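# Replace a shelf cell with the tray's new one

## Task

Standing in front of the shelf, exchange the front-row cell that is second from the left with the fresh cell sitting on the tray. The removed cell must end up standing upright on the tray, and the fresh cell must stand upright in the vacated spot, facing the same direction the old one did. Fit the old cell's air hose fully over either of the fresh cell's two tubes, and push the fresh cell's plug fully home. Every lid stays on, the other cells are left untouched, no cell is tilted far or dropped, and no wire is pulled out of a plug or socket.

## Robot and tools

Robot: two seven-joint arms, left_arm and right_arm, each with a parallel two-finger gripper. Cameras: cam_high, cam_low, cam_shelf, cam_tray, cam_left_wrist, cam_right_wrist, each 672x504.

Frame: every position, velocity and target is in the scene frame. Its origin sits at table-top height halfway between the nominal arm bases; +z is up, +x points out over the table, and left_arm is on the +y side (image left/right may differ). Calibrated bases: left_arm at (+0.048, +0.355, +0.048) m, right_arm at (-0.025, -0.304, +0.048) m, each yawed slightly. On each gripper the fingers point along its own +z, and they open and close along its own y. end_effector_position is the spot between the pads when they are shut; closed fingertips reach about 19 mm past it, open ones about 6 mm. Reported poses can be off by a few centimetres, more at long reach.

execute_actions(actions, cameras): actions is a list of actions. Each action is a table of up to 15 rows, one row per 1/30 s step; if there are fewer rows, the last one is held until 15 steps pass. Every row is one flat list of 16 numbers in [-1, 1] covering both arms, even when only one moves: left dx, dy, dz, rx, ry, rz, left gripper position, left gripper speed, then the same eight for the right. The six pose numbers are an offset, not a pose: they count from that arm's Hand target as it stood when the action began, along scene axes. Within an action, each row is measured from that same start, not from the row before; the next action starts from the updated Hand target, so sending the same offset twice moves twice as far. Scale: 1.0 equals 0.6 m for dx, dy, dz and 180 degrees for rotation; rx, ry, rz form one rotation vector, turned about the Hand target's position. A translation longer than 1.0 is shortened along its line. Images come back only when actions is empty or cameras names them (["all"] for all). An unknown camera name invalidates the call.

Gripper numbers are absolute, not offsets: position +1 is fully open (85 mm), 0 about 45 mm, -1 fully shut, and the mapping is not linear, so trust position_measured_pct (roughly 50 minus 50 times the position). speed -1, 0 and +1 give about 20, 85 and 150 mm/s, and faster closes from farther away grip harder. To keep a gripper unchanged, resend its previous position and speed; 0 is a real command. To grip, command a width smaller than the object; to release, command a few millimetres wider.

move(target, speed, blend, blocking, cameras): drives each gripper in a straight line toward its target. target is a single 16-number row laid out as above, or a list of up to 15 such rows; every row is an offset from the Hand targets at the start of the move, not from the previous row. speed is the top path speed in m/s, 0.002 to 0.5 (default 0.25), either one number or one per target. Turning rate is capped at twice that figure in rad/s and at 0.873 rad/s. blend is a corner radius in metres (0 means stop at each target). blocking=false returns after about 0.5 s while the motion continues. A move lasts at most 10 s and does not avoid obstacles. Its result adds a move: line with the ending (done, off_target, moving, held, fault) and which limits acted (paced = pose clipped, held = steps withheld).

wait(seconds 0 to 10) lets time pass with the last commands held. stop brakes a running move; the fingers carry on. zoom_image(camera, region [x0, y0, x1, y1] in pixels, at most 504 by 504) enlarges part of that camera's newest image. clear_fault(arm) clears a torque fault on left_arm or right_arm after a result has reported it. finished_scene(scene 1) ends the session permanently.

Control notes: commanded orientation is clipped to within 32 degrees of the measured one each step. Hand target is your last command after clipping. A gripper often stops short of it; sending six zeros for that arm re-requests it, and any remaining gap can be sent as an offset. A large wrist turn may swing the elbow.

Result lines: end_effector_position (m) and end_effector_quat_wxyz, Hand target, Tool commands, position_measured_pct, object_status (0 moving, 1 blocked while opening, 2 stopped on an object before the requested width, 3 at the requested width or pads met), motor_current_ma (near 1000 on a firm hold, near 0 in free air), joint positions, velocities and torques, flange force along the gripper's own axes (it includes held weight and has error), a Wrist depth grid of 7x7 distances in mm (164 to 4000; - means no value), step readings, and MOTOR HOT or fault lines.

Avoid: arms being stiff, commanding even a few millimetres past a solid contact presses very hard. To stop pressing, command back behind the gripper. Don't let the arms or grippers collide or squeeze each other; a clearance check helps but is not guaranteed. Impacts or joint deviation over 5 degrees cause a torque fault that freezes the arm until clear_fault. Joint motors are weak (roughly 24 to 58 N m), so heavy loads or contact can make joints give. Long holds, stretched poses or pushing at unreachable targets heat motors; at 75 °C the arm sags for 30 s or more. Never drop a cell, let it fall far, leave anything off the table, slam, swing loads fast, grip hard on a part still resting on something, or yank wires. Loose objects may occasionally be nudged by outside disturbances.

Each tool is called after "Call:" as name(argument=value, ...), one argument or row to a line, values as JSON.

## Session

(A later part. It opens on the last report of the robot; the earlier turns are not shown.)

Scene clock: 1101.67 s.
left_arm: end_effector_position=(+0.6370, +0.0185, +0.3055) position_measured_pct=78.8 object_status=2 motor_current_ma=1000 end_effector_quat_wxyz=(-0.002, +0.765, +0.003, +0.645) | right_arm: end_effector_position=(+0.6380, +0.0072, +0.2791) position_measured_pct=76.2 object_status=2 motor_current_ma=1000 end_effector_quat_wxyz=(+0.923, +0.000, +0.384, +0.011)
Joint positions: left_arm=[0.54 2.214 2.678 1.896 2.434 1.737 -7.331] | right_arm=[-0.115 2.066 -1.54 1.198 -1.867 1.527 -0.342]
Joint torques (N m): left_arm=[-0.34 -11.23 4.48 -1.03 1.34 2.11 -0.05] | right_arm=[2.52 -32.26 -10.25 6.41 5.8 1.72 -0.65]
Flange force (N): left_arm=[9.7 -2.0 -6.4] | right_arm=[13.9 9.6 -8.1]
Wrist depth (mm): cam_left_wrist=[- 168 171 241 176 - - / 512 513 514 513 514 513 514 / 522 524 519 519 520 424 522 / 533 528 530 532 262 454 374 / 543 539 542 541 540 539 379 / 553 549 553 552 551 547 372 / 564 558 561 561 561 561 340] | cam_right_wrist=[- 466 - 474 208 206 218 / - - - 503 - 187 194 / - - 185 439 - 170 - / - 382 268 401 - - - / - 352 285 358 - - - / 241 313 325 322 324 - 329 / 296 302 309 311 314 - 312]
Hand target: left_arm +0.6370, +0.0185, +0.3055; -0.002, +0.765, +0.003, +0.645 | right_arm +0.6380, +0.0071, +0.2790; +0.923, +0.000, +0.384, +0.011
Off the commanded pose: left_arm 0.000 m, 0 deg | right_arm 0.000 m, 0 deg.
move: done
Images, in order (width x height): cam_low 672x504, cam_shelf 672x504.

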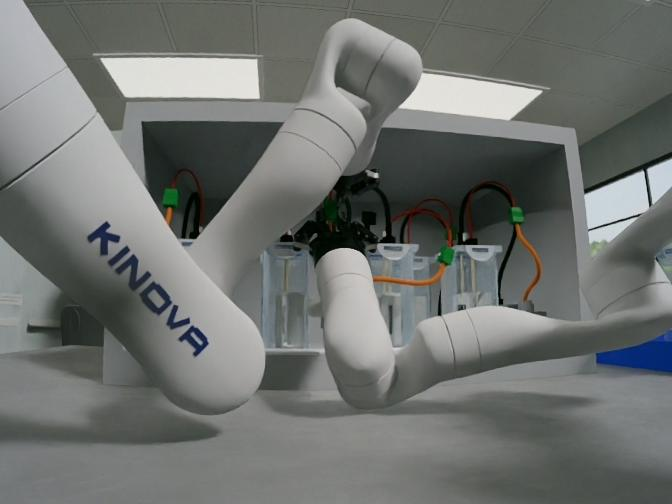

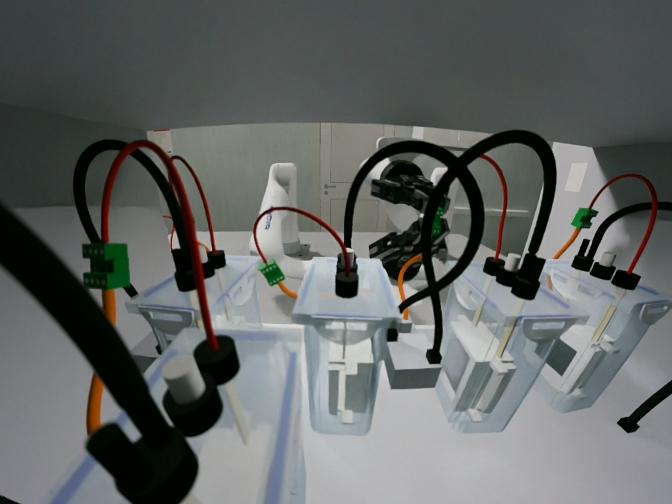

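Call:
move(
  target=[
    [0, 0, -0.01, 0, 0, 0, -0.75, -1, 0, 0, 0, 0, 0, 0, -0.7, -1],
  ],
  speed=0.015,
  cameras=["cam_low", "cam_shelf"],
)

Call:
zoom_image(
  camera="cam_low",
  region=[312, 174, 358, 230],
)

Call:
zoom_image(
  camera="cam_shelf",
  region=[418, 185, 453, 245],
)

Scene clock: 1103.77 s.
left_arm: end_effector_position=(+0.6370, +0.0185, +0.2995) position_measured_pct=78.8 object_status=2 motor_current_ma=1000 end_effector_quat_wxyz=(-0.002, +0.765, +0.003, +0.645) | right_arm: end_effector_position=(+0.6380, +0.0071, +0.2788) position_measured_pct=76.2 object_status=2 motor_current_ma=1000 end_effector_quat_wxyz=(+0.923, +0.000, +0.384, +0.011)
Joint positions: left_arm=[0.538 2.227 2.675 1.897 2.431 1.728 -7.323] | right_arm=[-0.115 2.066 -1.54 1.198 -1.867 1.527 -0.342]
Joint torques (N m): left_arm=[0.36 -2.19 4.6 -4.8 3.64 5.6 0.02] | right_arm=[2.51 -41.04 -13.71 7.91 8.38 2.45 -0.73]
Flange force (N): left_arm=[22.8 -2.9 -8.0] | right_arm=[22.2 8.9 -17.9]
Wrist depth (mm): cam_left_wrist=[- - - - - - - / 513 513 514 514 515 512 513 / 524 525 518 519 521 424 524 / 534 527 533 533 262 459 527 / 543 539 543 539 541 539 377 / 553 551 552 553 548 548 370 / 562 560 559 559 559 560 324] | cam_right_wrist=[447 463 - 472 208 206 216 / - 494 - 504 - 189 197 / - - 183 443 - 172 - / - 385 267 406 - - - / - 353 285 367 - - - / - 315 327 324 324 - 329 / 298 305 311 312 316 - 314]
Hand target: left_arm +0.6370, +0.0185, +0.2995; -0.002, +0.765, +0.003, +0.645 | right_arm +0.6380, +0.0071, +0.2790; +0.923, +0.000, +0.384, +0.011
Off the commanded pose: left_arm 0.000 m, 0 deg | right_arm 0.000 m, 0 deg.
move: done
Images, in order (width x height): cam_low 672x504, cam_shelf 672x504.

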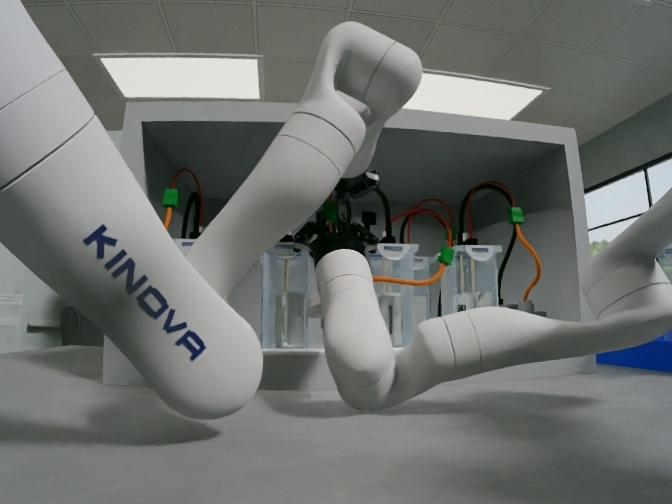

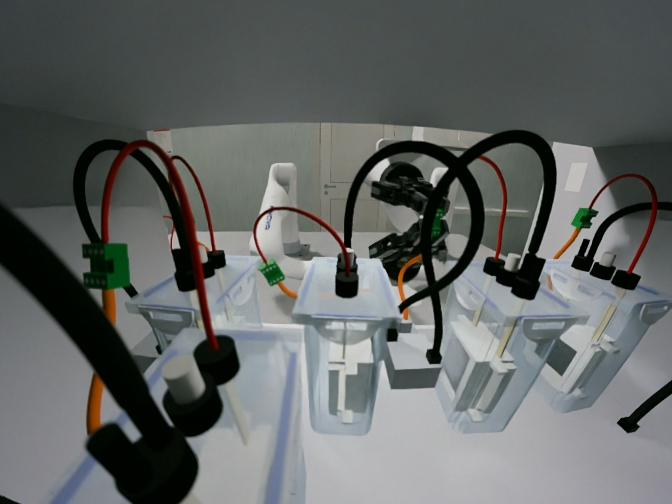

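Scaled by 9.000 from the camera's 672x504 image, which has a finer 960x720 frame.

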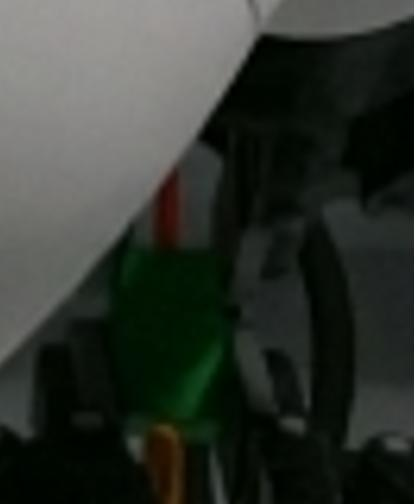

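Scaled by 8.400 from the camera's 672x504 image, which has a finer 960x720 frame.

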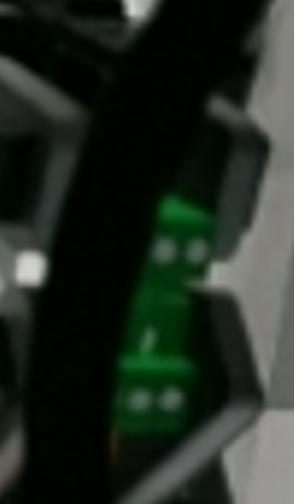

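Call:
zoom_image(
  camera="cam_shelf",
  region=[245, 245, 300, 300],
)

Call:
zoom_image(
  camera="cam_shelf",
  region=[410, 200, 460, 250],
)

Call:
zoom_image(
  camera="cam_low",
  region=[490, 190, 540, 240],
)

Call:
zoom_image(
  camera="cam_low",
  region=[310, 190, 360, 240],
)

Scaled by 9.164 from the camera's 672x504 image, which has a finer 960x720 frame.

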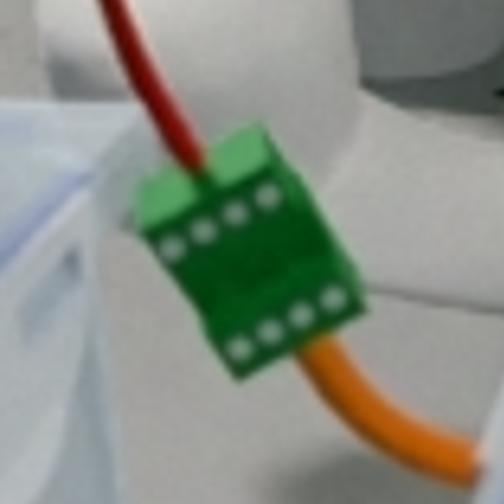

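Scaled by 10.080 from the camera's 672x504 image, which has a finer 960x720 frame.

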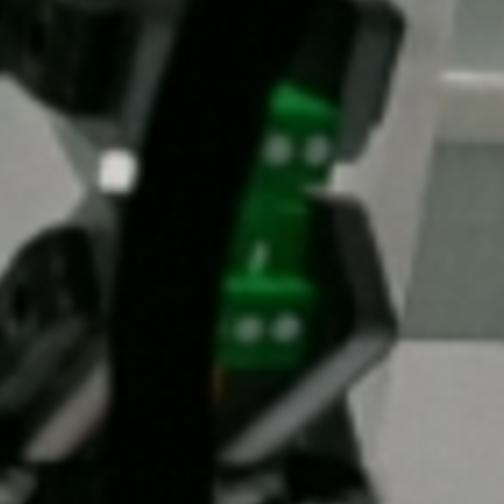

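Scaled by 10.080 from the camera's 672x504 image, which has a finer 960x720 frame.

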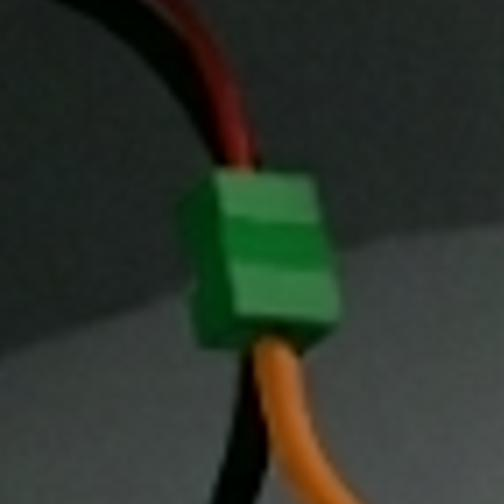

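Scaled by 10.080 from the camera's 672x504 image, which has a finer 960x720 frame.

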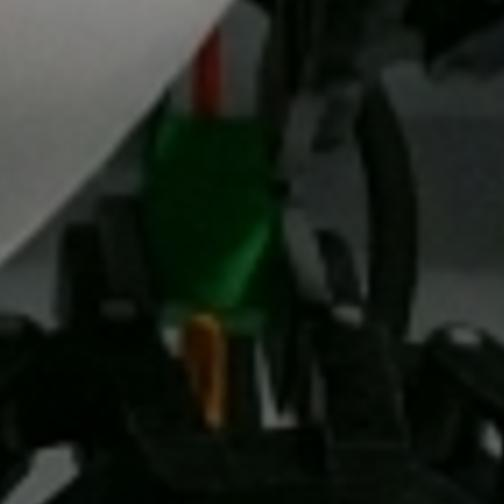

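Call:
move(
  target=[
    [0, 0, -0.011, 0, 0, 0, -0.75, -1, 0, 0, 0, 0, 0, 0, -0.7, -1],
  ],
  speed=0.015,
  cameras=["cam_low", "cam_shelf"],
)

Call:
zoom_image(
  camera="cam_low",
  region=[310, 190, 360, 240],
)

Call:
zoom_image(
  camera="cam_shelf",
  region=[410, 200, 460, 250],
)

Scene clock: 1114.83 s.
left_arm: end_effector_position=(+0.6370, +0.0185, +0.2929) position_measured_pct=78.8 object_status=2 motor_current_ma=1000 end_effector_quat_wxyz=(-0.002, +0.765, +0.002, +0.645) | right_arm: end_effector_position=(+0.6380, +0.0071, +0.2791) position_measured_pct=76.2 object_status=2 motor_current_ma=1000 end_effector_quat_wxyz=(+0.923, +0.000, +0.384, +0.011)
Joint positions: left_arm=[0.536 2.243 2.672 1.898 2.426 1.718 -7.314] | right_arm=[-0.115 2.065 -1.54 1.198 -1.867 1.527 -0.342]
Joint torques (N m): left_arm=[-0.45 -1.23 4.94 -5.52 3.63 5.91 -0.18] | right_arm=[2.54 -41.78 -13.76 8.1 8.95 2.66 -0.55]
Flange force (N): left_arm=[23.9 -2.5 -9.5] | right_arm=[23.9 9.5 -17.8]
Wrist depth (mm): cam_left_wrist=[240 240 241 241 243 243 244 / 516 513 513 514 513 515 514 / 523 521 250 520 520 419 523 / 533 528 532 531 262 532 372 / 541 541 541 539 541 540 380 / 551 550 551 551 551 474 381 / 561 560 558 560 559 559 333] | cam_right_wrist=[448 464 - 473 210 206 216 / - 494 - 502 - 190 197 / - - 183 443 - 172 170 / - 384 261 404 - - - / - 354 352 366 - - - / - 315 328 324 325 - 331 / 298 304 311 313 315 - 314]
Hand target: left_arm +0.6370, +0.0185, +0.2929; -0.002, +0.765, +0.002, +0.645 | right_arm +0.6380, +0.0072, +0.2790; +0.923, +0.000, +0.384, +0.011
Off the commanded pose: left_arm 0.000 m, 0 deg | right_arm 0.000 m, 0 deg.
move: done
Images, in order (width x height): cam_low 672x504, cam_shelf 672x504.

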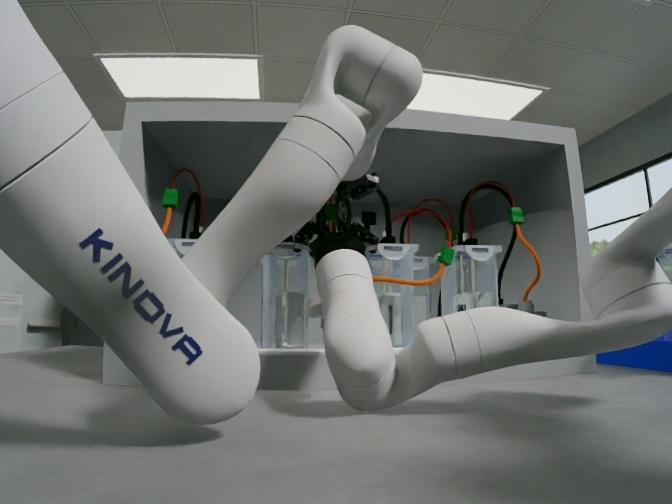

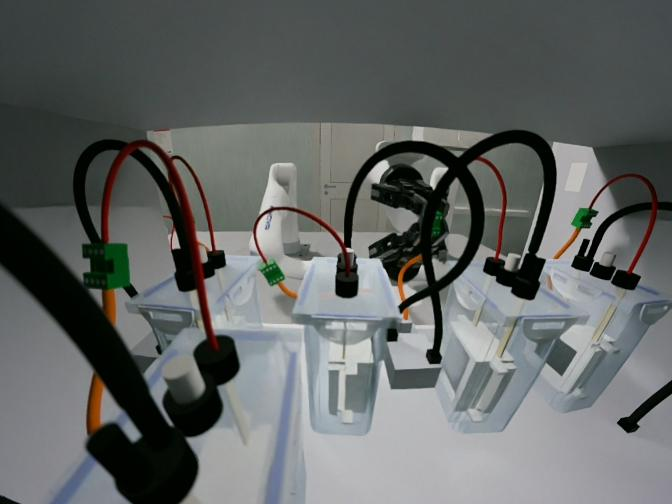

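Scaled by 10.080 from the camera's 672x504 image, which has a finer 960x720 frame.

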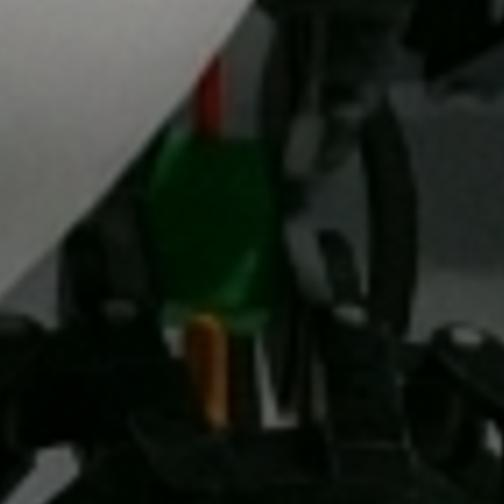

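Scaled by 10.080 from the camera's 672x504 image, which has a finer 960x720 frame.

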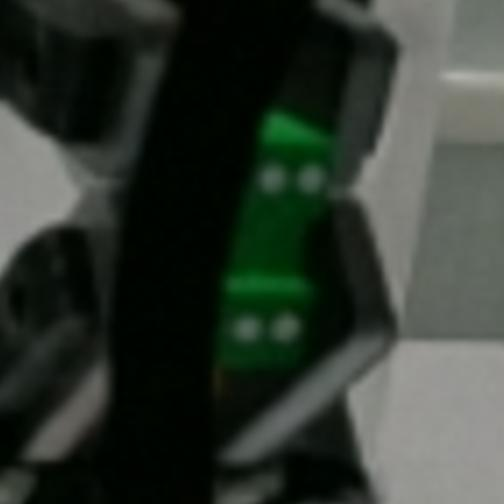

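Call:
move(
  target=[
    [0, 0, 0.012, 0, 0, 0, -0.75, -1, 0, 0, 0, 0, 0, 0, -0.7, -1],
  ],
  speed=0.02,
  cameras=["cam_low", "cam_shelf"],
)

Call:
zoom_image(
  camera="cam_low",
  region=[310, 190, 360, 240],
)

Call:
zoom_image(
  camera="cam_shelf",
  region=[410, 200, 460, 250],
)

Scene clock: 1118.30 s.
left_arm: end_effector_position=(+0.6370, +0.0185, +0.2999) position_measured_pct=78.8 object_status=2 motor_current_ma=1000 end_effector_quat_wxyz=(-0.003, +0.765, +0.002, +0.645) | right_arm: end_effector_position=(+0.6380, +0.0072, +0.2789) position_measured_pct=76.2 object_status=2 motor_current_ma=1000 end_effector_quat_wxyz=(+0.923, +0.000, +0.384, +0.011)
Joint positions: left_arm=[0.538 2.226 2.675 1.897 2.431 1.729 -7.324] | right_arm=[-0.115 2.066 -1.54 1.198 -1.867 1.527 -0.342]
Joint torques (N m): left_arm=[-0.51 -8.27 4.75 -2.39 2.08 3.29 -0.09] | right_arm=[2.58 -35.22 -11.33 7.14 6.87 2.09 -0.64]
Flange force (N): left_arm=[13.6 -2.0 -7.7] | right_arm=[17.8 10.2 -10.7]
Wrist depth (mm): cam_left_wrist=[245 244 243 241 240 239 237 / 512 512 512 514 514 513 514 / 523 522 249 517 521 415 524 / 533 529 532 532 262 531 373 / 543 542 543 541 541 541 379 / 553 550 552 554 550 474 381 / 562 559 561 564 559 559 333] | cam_right_wrist=[- 463 - 471 209 206 215 / - 494 - 502 - 189 195 / - - 221 441 - 171 - / - 383 267 397 - - - / - 352 284 360 - - - / 243 313 326 322 324 - 329 / 298 304 310 311 315 - 313]
Hand target: left_arm +0.6370, +0.0185, +0.3001; -0.002, +0.765, +0.002, +0.645 | right_arm +0.6380, +0.0072, +0.2790; +0.923, +0.000, +0.384, +0.011
Off the commanded pose: left_arm 0.000 m, 0 deg | right_arm 0.000 m, 0 deg.
move: done
Images, in order (width x height): cam_low 672x504, cam_shelf 672x504.

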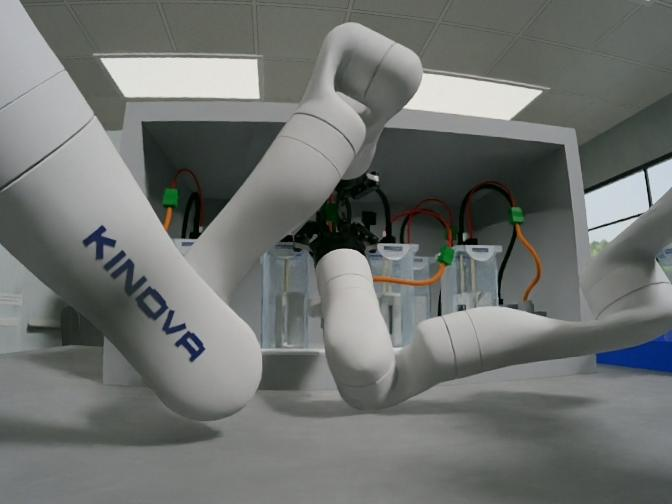

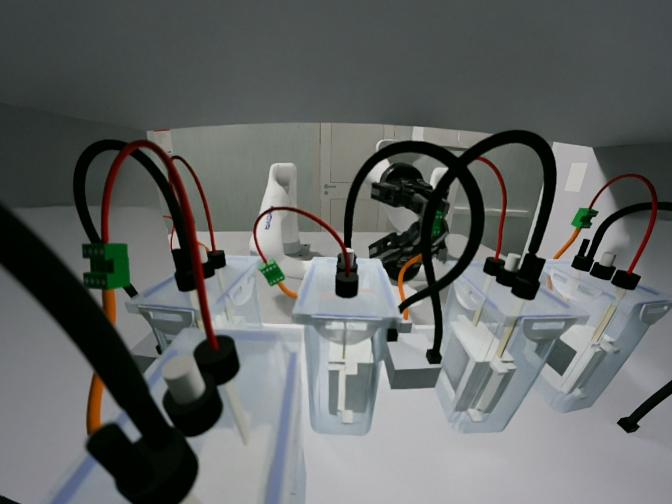

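Scaled by 10.080 from the camera's 672x504 image, which has a finer 960x720 frame.

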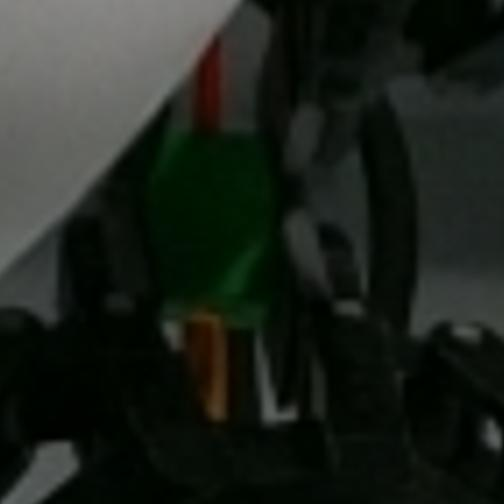

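Scaled by 10.080 from the camera's 672x504 image, which has a finer 960x720 frame.

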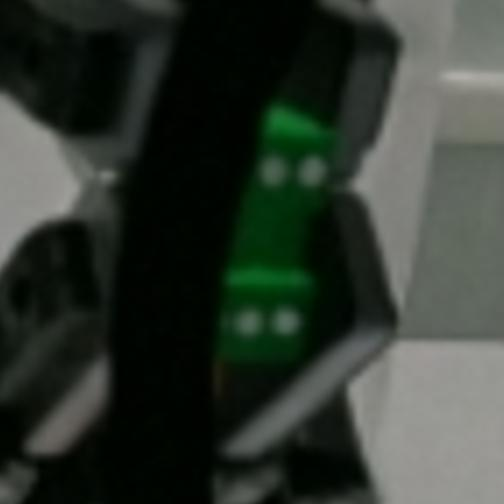

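Call:
move(
  target=[
    [0, 0, 0.012, 0, 0, 0, -0.75, -1, 0, 0, 0, 0, 0, 0, -0.7, -1],
  ],
  speed=0.02,
  cameras=["cam_shelf"],
)

Call:
zoom_image(
  camera="cam_shelf",
  region=[410, 200, 460, 250],
)

Scene clock: 1123.07 s.
left_arm: end_effector_position=(+0.6370, +0.0185, +0.3072) position_measured_pct=78.8 object_status=2 motor_current_ma=1000 end_effector_quat_wxyz=(-0.002, +0.765, +0.003, +0.645) | right_arm: end_effector_position=(+0.6380, +0.0071, +0.2793) position_measured_pct=76.2 object_status=2 motor_current_ma=1000 end_effector_quat_wxyz=(+0.924, +0.000, +0.383, +0.011)
Joint positions: left_arm=[0.54 2.209 2.679 1.895 2.436 1.739 -7.333] | right_arm=[-0.115 2.065 -1.54 1.198 -1.867 1.527 -0.342]
Joint torques (N m): left_arm=[-1.99 -15.79 5.16 0.32 -0.03 0.42 -0.25] | right_arm=[2.42 -27.78 -8.33 6 5.03 1.7 -0.57]
Flange force (N): left_arm=[2.3 -0.7 -8.1] | right_arm=[11.0 10.7 -1.6]
Wrist depth (mm): cam_left_wrist=[228 230 174 234 176 238 241 / 510 509 510 510 510 510 510 / 519 518 515 518 519 410 523 / 530 525 530 531 262 527 527 / 540 539 542 541 539 540 375 / 551 548 552 551 552 475 360 / 564 247 560 - 560 560 318] | cam_right_wrist=[- 458 - - 206 - 210 / - - - - - - 188 / - - 178 438 - - 169 / - - 262 400 - - - / - 351 276 363 - - - / - 312 324 321 322 - - / 295 302 308 309 311 - 312]
Hand target: left_arm +0.6370, +0.0185, +0.3073; -0.002, +0.765, +0.002, +0.645 | right_arm +0.6380, +0.0071, +0.2790; +0.923, +0.000, +0.384, +0.011
Off the commanded pose: left_arm 0.000 m, 0 deg | right_arm 0.000 m, 0 deg.
move: done
Images, in order (width x height): cam_shelf 672x504.

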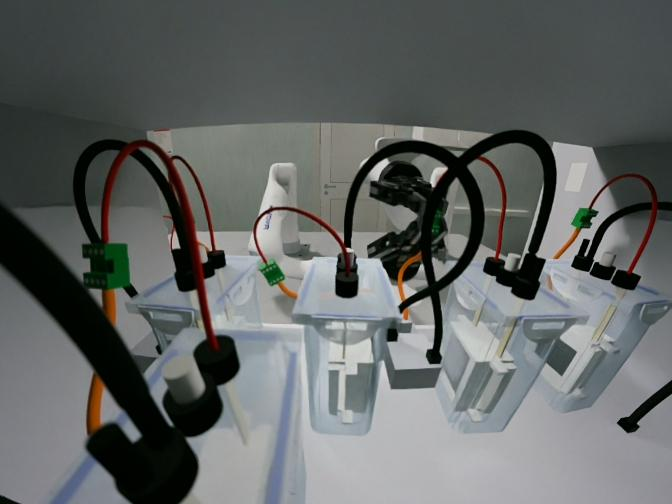

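Scaled by 10.080 from the camera's 672x504 image, which has a finer 960x720 frame.

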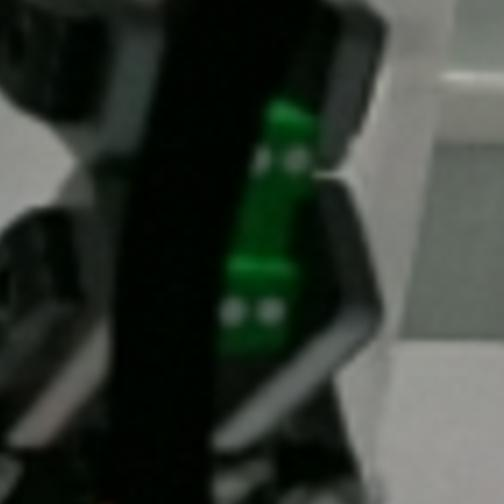

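Call:
move(
  target=[
    [0, 0, 0.004, 0, 0, 0, -0.75, -1, 0, 0, 0, 0, 0, 0, -0.7, -1],
    [0, 0, 0.004, 0, 0, 0, -0.3, -1, 0, 0, 0, 0, 0, 0, -0.7, -1],
  ],
  speed=0.02,
  cameras=["cam_shelf", "cam_left_wrist"],
)

Call:
zoom_image(
  camera="cam_shelf",
  region=[410, 200, 460, 250],
)

Scene clock: 1126.23 s.
left_arm: end_effector_position=(+0.6370, +0.0185, +0.3097) position_measured_pct=64.9 object_status=0 motor_current_ma=0 end_effector_quat_wxyz=(-0.002, +0.765, +0.002, +0.645) | right_arm: end_effector_position=(+0.6380, +0.0072, +0.2790) position_measured_pct=76.2 object_status=2 motor_current_ma=1000 end_effector_quat_wxyz=(+0.923, +0.000, +0.384, +0.011)
Joint positions: left_arm=[0.541 2.204 2.68 1.895 2.437 1.743 -7.337] | right_arm=[-0.115 2.066 -1.54 1.198 -1.867 1.527 -0.342]
Joint torques (N m): left_arm=[0.86 -15.82 3.45 1.02 0.55 0.33 -0.13] | right_arm=[2.77 -27.7 -8.44 4.65 3.98 0.72 -0.31]
Flange force (N): left_arm=[3.2 -3.4 -3.4] | right_arm=[6.5 8.2 -5.1]
Wrist depth (mm): cam_left_wrist=[240 243 178 249 252 255 258 / 510 508 510 510 508 508 507 / 520 520 515 514 518 404 518 / 530 238 527 529 261 530 522 / 542 539 541 539 539 537 378 / 553 549 553 553 548 548 374 / 565 560 567 563 562 561 338] | cam_right_wrist=[- 457 - - 206 205 205 / - 496 - - - - 188 / - - 180 440 - - 169 / - - 254 401 - - - / - 345 278 357 - - - / - 312 323 321 321 - - / 295 302 308 309 312 308 312]
Hand target: left_arm +0.6370, +0.0185, +0.3097; -0.002, +0.765, +0.002, +0.645 | right_arm +0.6380, +0.0072, +0.2790; +0.923, +0.000, +0.384, +0.011
Off the commanded pose: left_arm 0.000 m, 0 deg | right_arm 0.000 m, 0 deg.
move: done
Images, in order (width x height): cam_shelf 672x504, cam_left_wrist 672x504.

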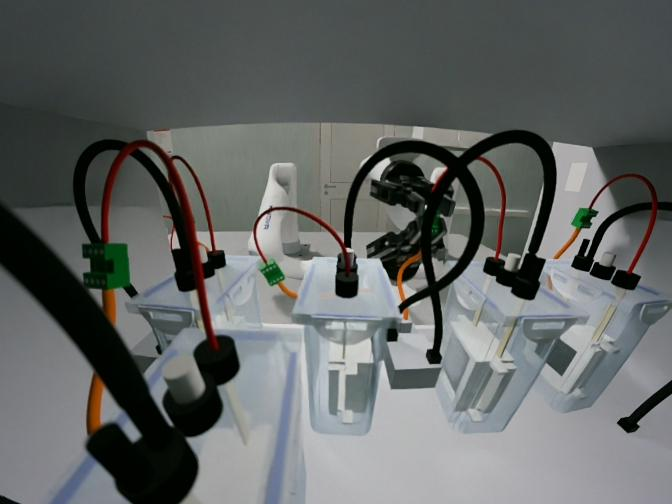

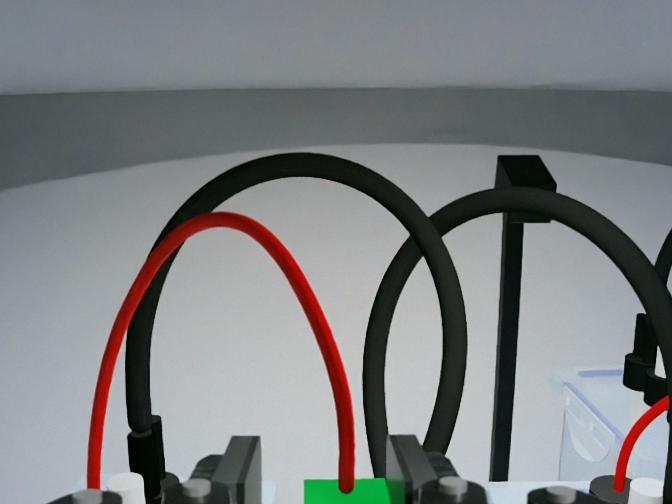

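Scaled by 10.080 from the camera's 672x504 image, which has a finer 960x720 frame.

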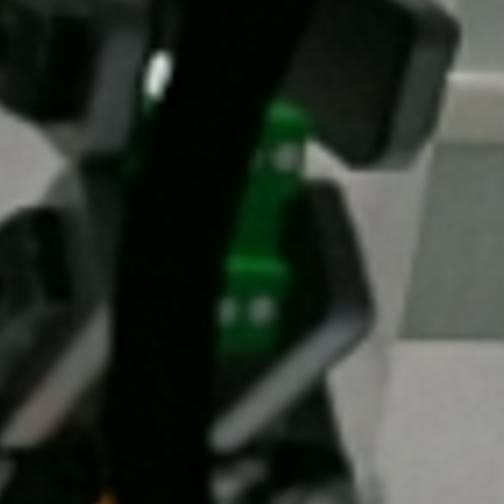

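Call:
move(
  target=[
    [0, 0, 0.015, 0, 0, 0, -0.3, -1, 0, 0, 0, 0, 0, 0, -0.7, -1],
  ],
  speed=0.03,
  cameras=["cam_shelf", "cam_left_wrist", "cam_low"],
)

Call:
zoom_image(
  camera="cam_shelf",
  region=[410, 190, 460, 240],
)

Call:
zoom_image(
  camera="cam_low",
  region=[310, 180, 360, 230],
)

Scene clock: 1128.50 s.
left_arm: end_effector_position=(+0.6370, +0.0185, +0.3186) position_measured_pct=64.9 object_status=3 motor_current_ma=0 end_effector_quat_wxyz=(-0.002, +0.765, +0.002, +0.645) | right_arm: end_effector_position=(+0.6380, +0.0072, +0.2790) position_measured_pct=76.2 object_status=2 motor_current_ma=1000 end_effector_quat_wxyz=(+0.923, +0.000, +0.384, +0.011)
Joint positions: left_arm=[0.544 2.183 2.685 1.892 2.443 1.755 -7.348] | right_arm=[-0.115 2.066 -1.54 1.198 -1.867 1.527 -0.342]
Joint torques (N m): left_arm=[0.15 -22.25 3.6 3.69 -1.08 -1.88 -0.06] | right_arm=[3.38 -22.11 -6.78 3.71 2.06 0.57 -0.43]
Flange force (N): left_arm=[-6.2 -1.9 -1.6] | right_arm=[1.4 9.6 0.9]
Wrist depth (mm): cam_left_wrist=[- - - - - - - / 509 510 510 508 509 507 509 / 520 519 515 514 518 430 516 / 532 526 528 531 247 238 521 / 542 538 542 541 535 536 380 / 554 552 554 553 550 549 387 / 567 247 562 563 560 559 344] | cam_right_wrist=[- 458 - - 206 - 208 / - - - - - - 185 / - - 182 436 - - - / - 379 264 398 - - - / - 350 340 356 - - - / - 311 322 320 321 - - / 294 300 307 308 311 307 310]
Hand target: left_arm +0.6370, +0.0185, +0.3187; -0.002, +0.765, +0.002, +0.645 | right_arm +0.6380, +0.0071, +0.2790; +0.923, +0.000, +0.384, +0.011
Off the commanded pose: left_arm 0.000 m, 0 deg | right_arm 0.000 m, 0 deg.
move: done
Images, in order (width x height): cam_low 672x504, cam_shelf 672x504, cam_left_wrist 672x504.

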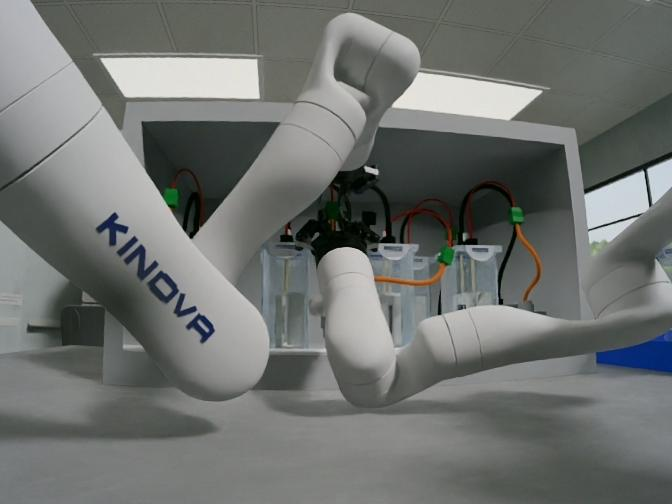

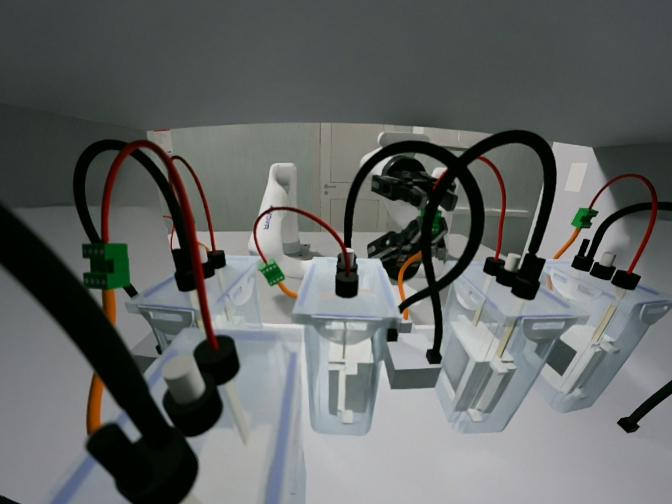

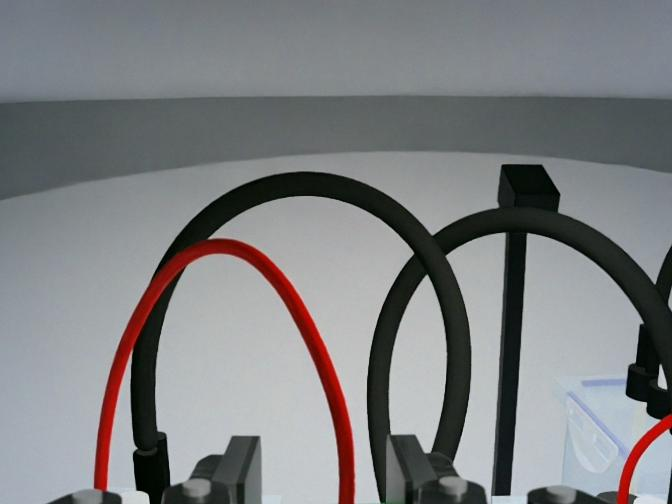

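Scaled by 10.080 from the camera's 672x504 image, which has a finer 960x720 frame.

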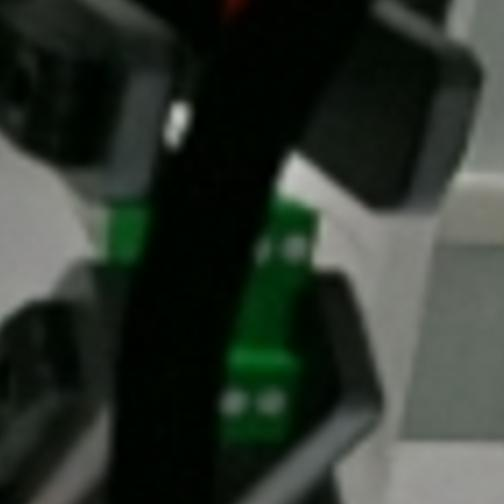

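Scaled by 10.080 from the camera's 672x504 image, which has a finer 960x720 frame.

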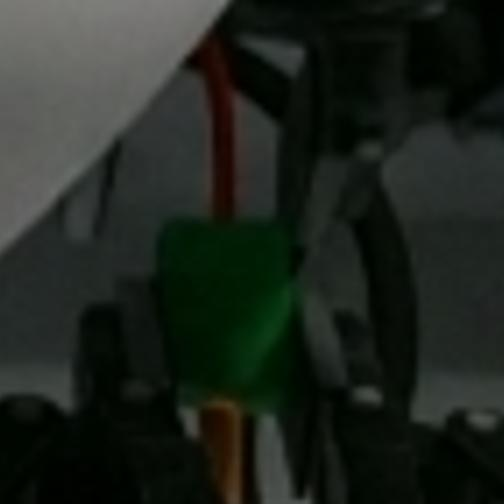

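Call:
zoom_image(
  camera="cam_shelf",
  region=[420, 205, 450, 240],
)

Scaled by 14.400 from the camera's 672x504 image, which has a finer 960x720 frame.

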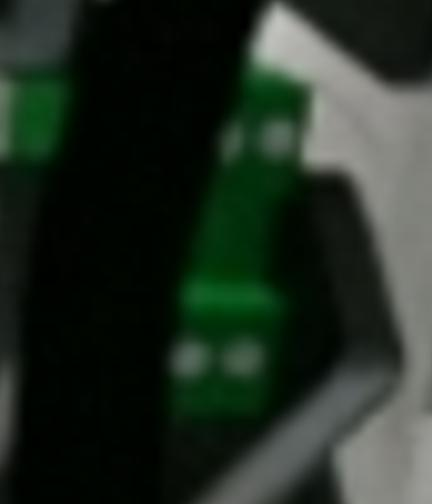

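Call:
move(
  target=[
    [-0.13, 0, 0.025, 0, 0, 0, -0.3, -1, 0, 0, 0, 0, 0, 0, -0.7, -1],
  ],
  speed=0.1,
  cameras=["cam_shelf", "cam_left_wrist", "cam_low"],
)

Call:
zoom_image(
  camera="cam_left_wrist",
  region=[250, 374, 430, 504],
)

Scene clock: 1133.80 s.
left_arm: end_effector_position=(+0.5590, +0.0185, +0.3336) position_measured_pct=64.9 object_status=3 motor_current_ma=0 end_effector_quat_wxyz=(-0.002, +0.765, +0.003, +0.645) | right_arm: end_effector_position=(+0.6380, +0.0071, +0.2790) position_measured_pct=76.2 object_status=2 motor_current_ma=1000 end_effector_quat_wxyz=(+0.923, +0.000, +0.384, +0.011)
Joint positions: left_arm=[0.644 2.16 2.631 2.042 2.316 1.961 -7.44] | right_arm=[-0.115 2.066 -1.54 1.198 -1.867 1.527 -0.342]
Joint torques (N m): left_arm=[0.28 -20.61 3.43 2.03 -0.77 -2.01 -0.05] | right_arm=[2.98 -22.32 -6.59 3.97 2.19 0.45 -0.48]
Flange force (N): left_arm=[-6.4 -2.2 -1.2] | right_arm=[2.0 9.3 0.9]
Wrist depth (mm): cam_left_wrist=[- - - - - - - / - - - - - - - / 600 598 598 598 596 593 598 / 609 609 323 608 496 603 607 / 621 622 622 622 620 620 620 / 639 633 638 634 630 477 406 / 646 363 363 241 - 346 390] | cam_right_wrist=[- 462 - 472 206 199 213 / - - - 501 - 183 190 / - - 236 444 - 170 - / - 384 267 397 - - - / - 349 285 356 - - - / 241 311 323 324 321 - 325 / 297 301 307 308 311 - 310]
Hand target: left_arm +0.5590, +0.0185, +0.3336; -0.002, +0.765, +0.003, +0.645 | right_arm +0.6380, +0.0071, +0.2790; +0.923, +0.000, +0.384, +0.011
Off the commanded pose: left_arm 0.000 m, 0 deg | right_arm 0.000 m, 0 deg.
move: done
Images, in order (width x height): cam_low 672x504, cam_shelf 672x504, cam_left_wrist 672x504.

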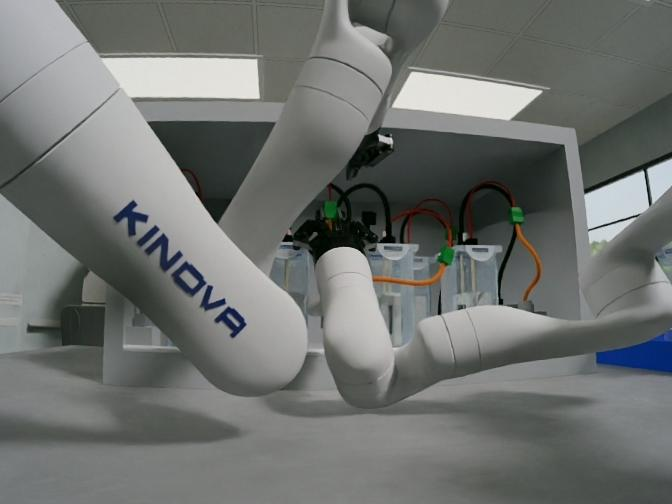

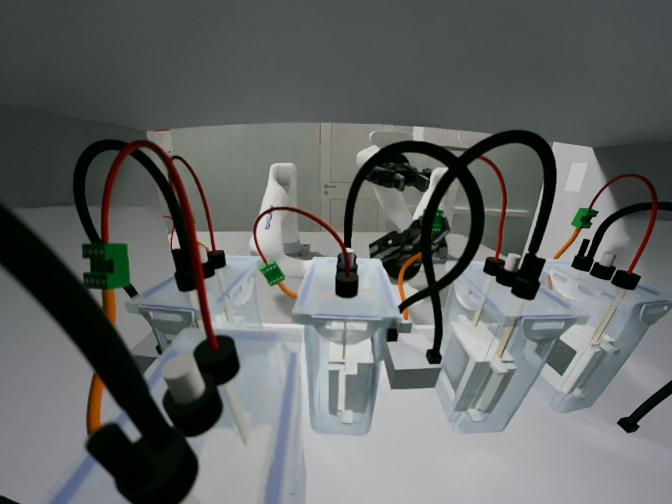

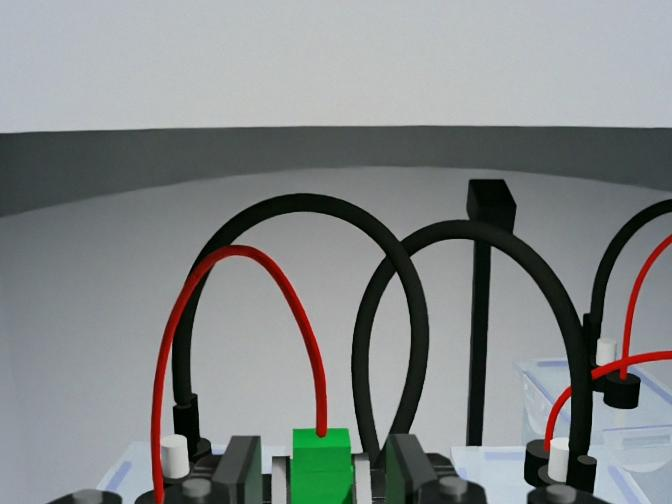

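Scaled by 2.800.

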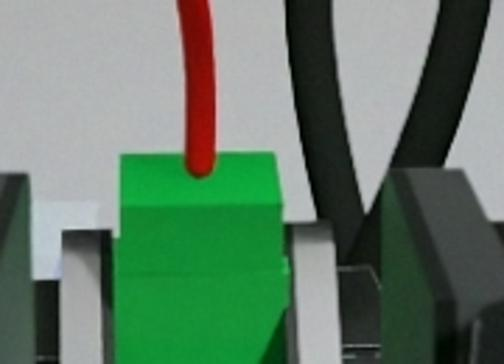

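Call:
move(
  target=[
    [0, 0, 0, 0, 0, 0, -0.3, -1, 0, 0, 0, 0, 0, 0, -0.1, -1],
    [-0.1, 0.2, 0.03, 0, 0, 0, -0.3, -1, -0.165, 0, -0.15, 0, 0, 0, -0.1, -1],
  ],
  speed=[0.05, 0.08],
  cameras=["cam_shelf", "cam_low", "cam_right_wrist", "cam_left_wrist", "cam_high"],
)

Call:
zoom_image(
  camera="cam_shelf",
  region=[400, 180, 600, 330],
)

Scene clock: 1138.97 s.
left_arm: end_effector_position=(+0.5072, +0.1220, +0.3492) position_measured_pct=64.9 object_status=3 motor_current_ma=0 end_effector_quat_wxyz=(-0.002, +0.765, +0.002, +0.645) | right_arm: end_effector_position=(+0.5742, -0.0048, +0.2794) position_measured_pct=55.0 object_status=3 motor_current_ma=0 end_effector_quat_wxyz=(+0.940, +0.028, +0.341, +0.009)
Joint positions: left_arm=[0.712 2.145 2.802 2.397 2.165 2.1 -7.875] | right_arm=[-0.116 2.101 -1.481 1.287 -1.778 1.694 -0.283]
Joint torques (N m): left_arm=[0.35 -17.73 1.57 -1.17 0.29 -2.25 -0.07] | right_arm=[-7.5 34.69 25.84 -7.31 -0.23 0.11 -0.47]
Flange force (N): left_arm=[-7.4 0.5 -1.3] | right_arm=[-60.9 3.4 101.0]
Flange force when the fault began (N): right_arm=[-79.4 7.6 159.4]
Wrist depth (mm): cam_left_wrist=[2858 3219 3400 3172 3219 3234 3250 / 198 198 198 197 197 197 197 / 201 200 201 200 200 199 199 / 447 664 665 662 658 656 541 / 421 677 679 677 670 673 672 / 422 691 693 691 689 688 527 / 412 397 706 432 399 281 400] | cam_right_wrist=[- - 444 440 455 - - / - - 400 397 402 392 - / 364 369 369 362 360 365 355 / 341 333 332 339 342 328 327 / 315 312 311 305 176 301 303 / 292 291 289 287 282 280 282 / 276 275 274 273 272 269 267]
Hand target: left_arm +0.5072, +0.1220, +0.3492; -0.002, +0.765, +0.002, +0.645 (not the last commanded pose) | right_arm +0.5742, -0.0048, +0.2794; +0.940, +0.028, +0.341, +0.009 (not the last commanded pose)
Tool commands: left_gripper/position=-0.3 left_gripper/speed=-1.0 right_gripper/position=-0.098039 right_gripper/speed=-1.0
Off the commanded pose: left_arm 0.019 m, 0 deg | right_arm 0.098 m, 6 deg.
TORQUE FAULT: joint 2 (shoulder) of the right arm strayed more than 5 degrees from its planned motion, and that arm stopped. A torque fault puts only its own arm into a fault stop. That arm's remaining commands of this call were not run. That arm may still press on what stopped it. That arm is still stopped at the end of this call. While its stop runs, that arm, its gripper or tool too, takes no new command.
CLEAR FAULT: the right arm stays stopped (ARMSTATE_IN_FAULT) until you call clear_fault(arm="right_arm").
TORQUE WARNING: the torque sensor of joint 2 (shoulder) of the right arm reached its warning level (56.7 N m).
joint sent to its limit (left arm) — joint 6 (wrist pitch), upper limit.
move: fault (right_arm), off_target (left_arm; braked at the fault stop of right_arm); path passed 1 of 2 targets
Images, in order (width x height): cam_high 672x504, cam_low 672x504, cam_shelf 672x504, cam_left_wrist 672x504, cam_right_wrist 672x504.

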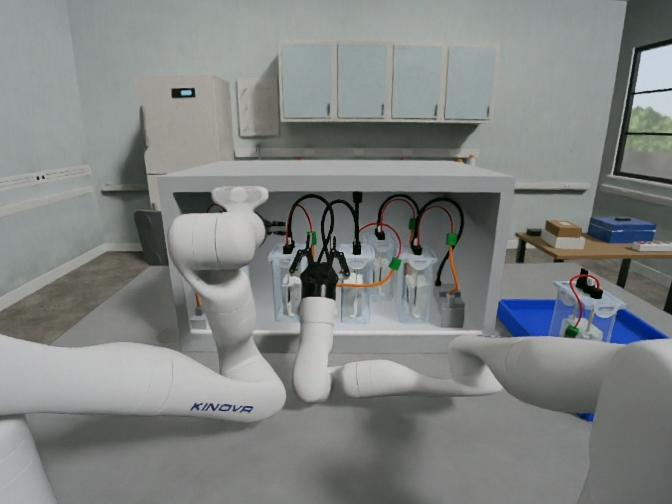

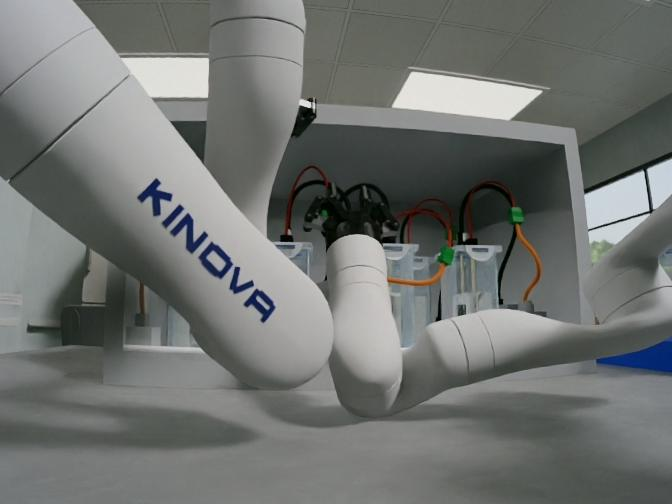

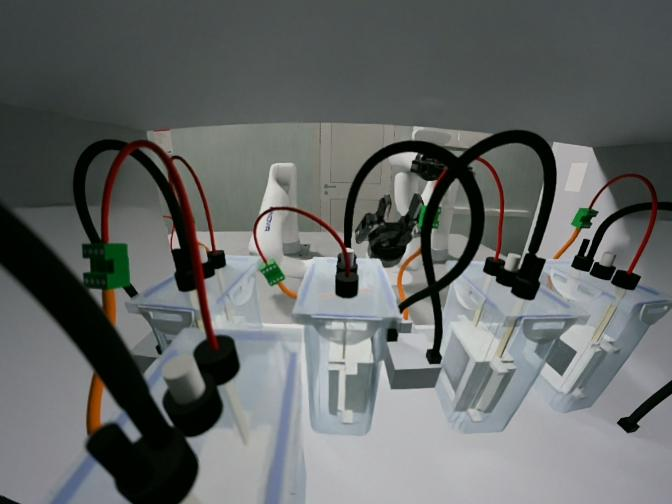

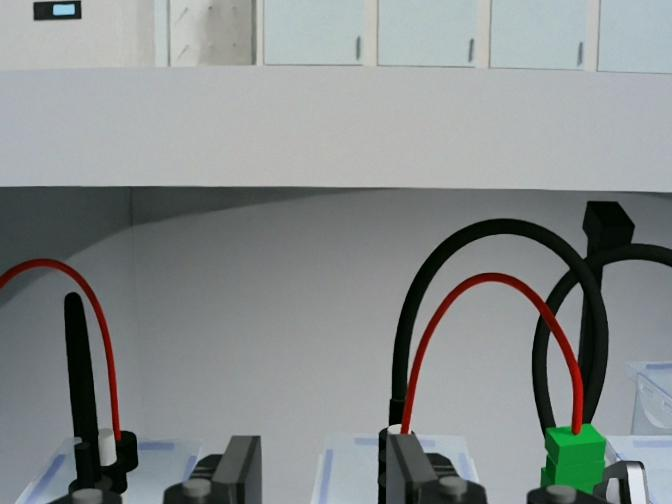

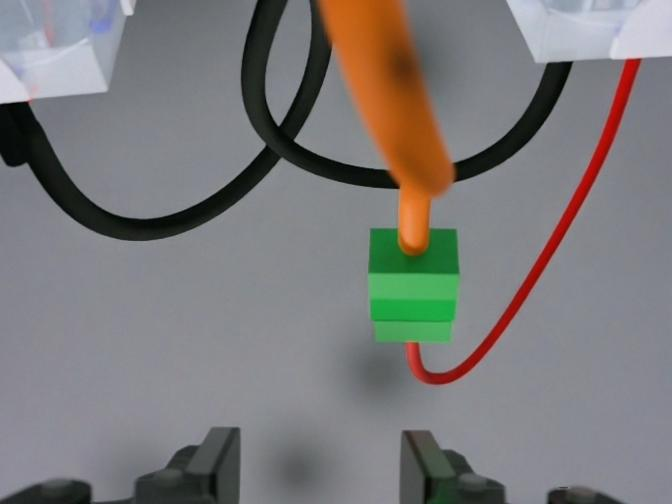

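Scaled by 2.520 from the camera's 672x504 image, which has a finer 960x720 frame.

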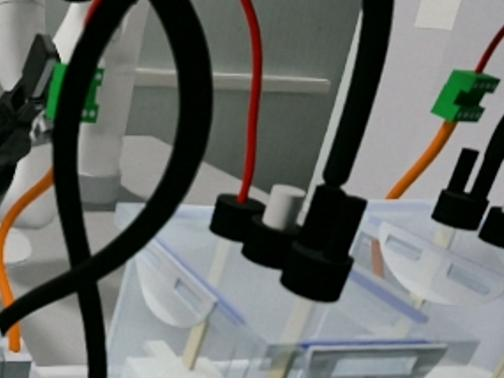

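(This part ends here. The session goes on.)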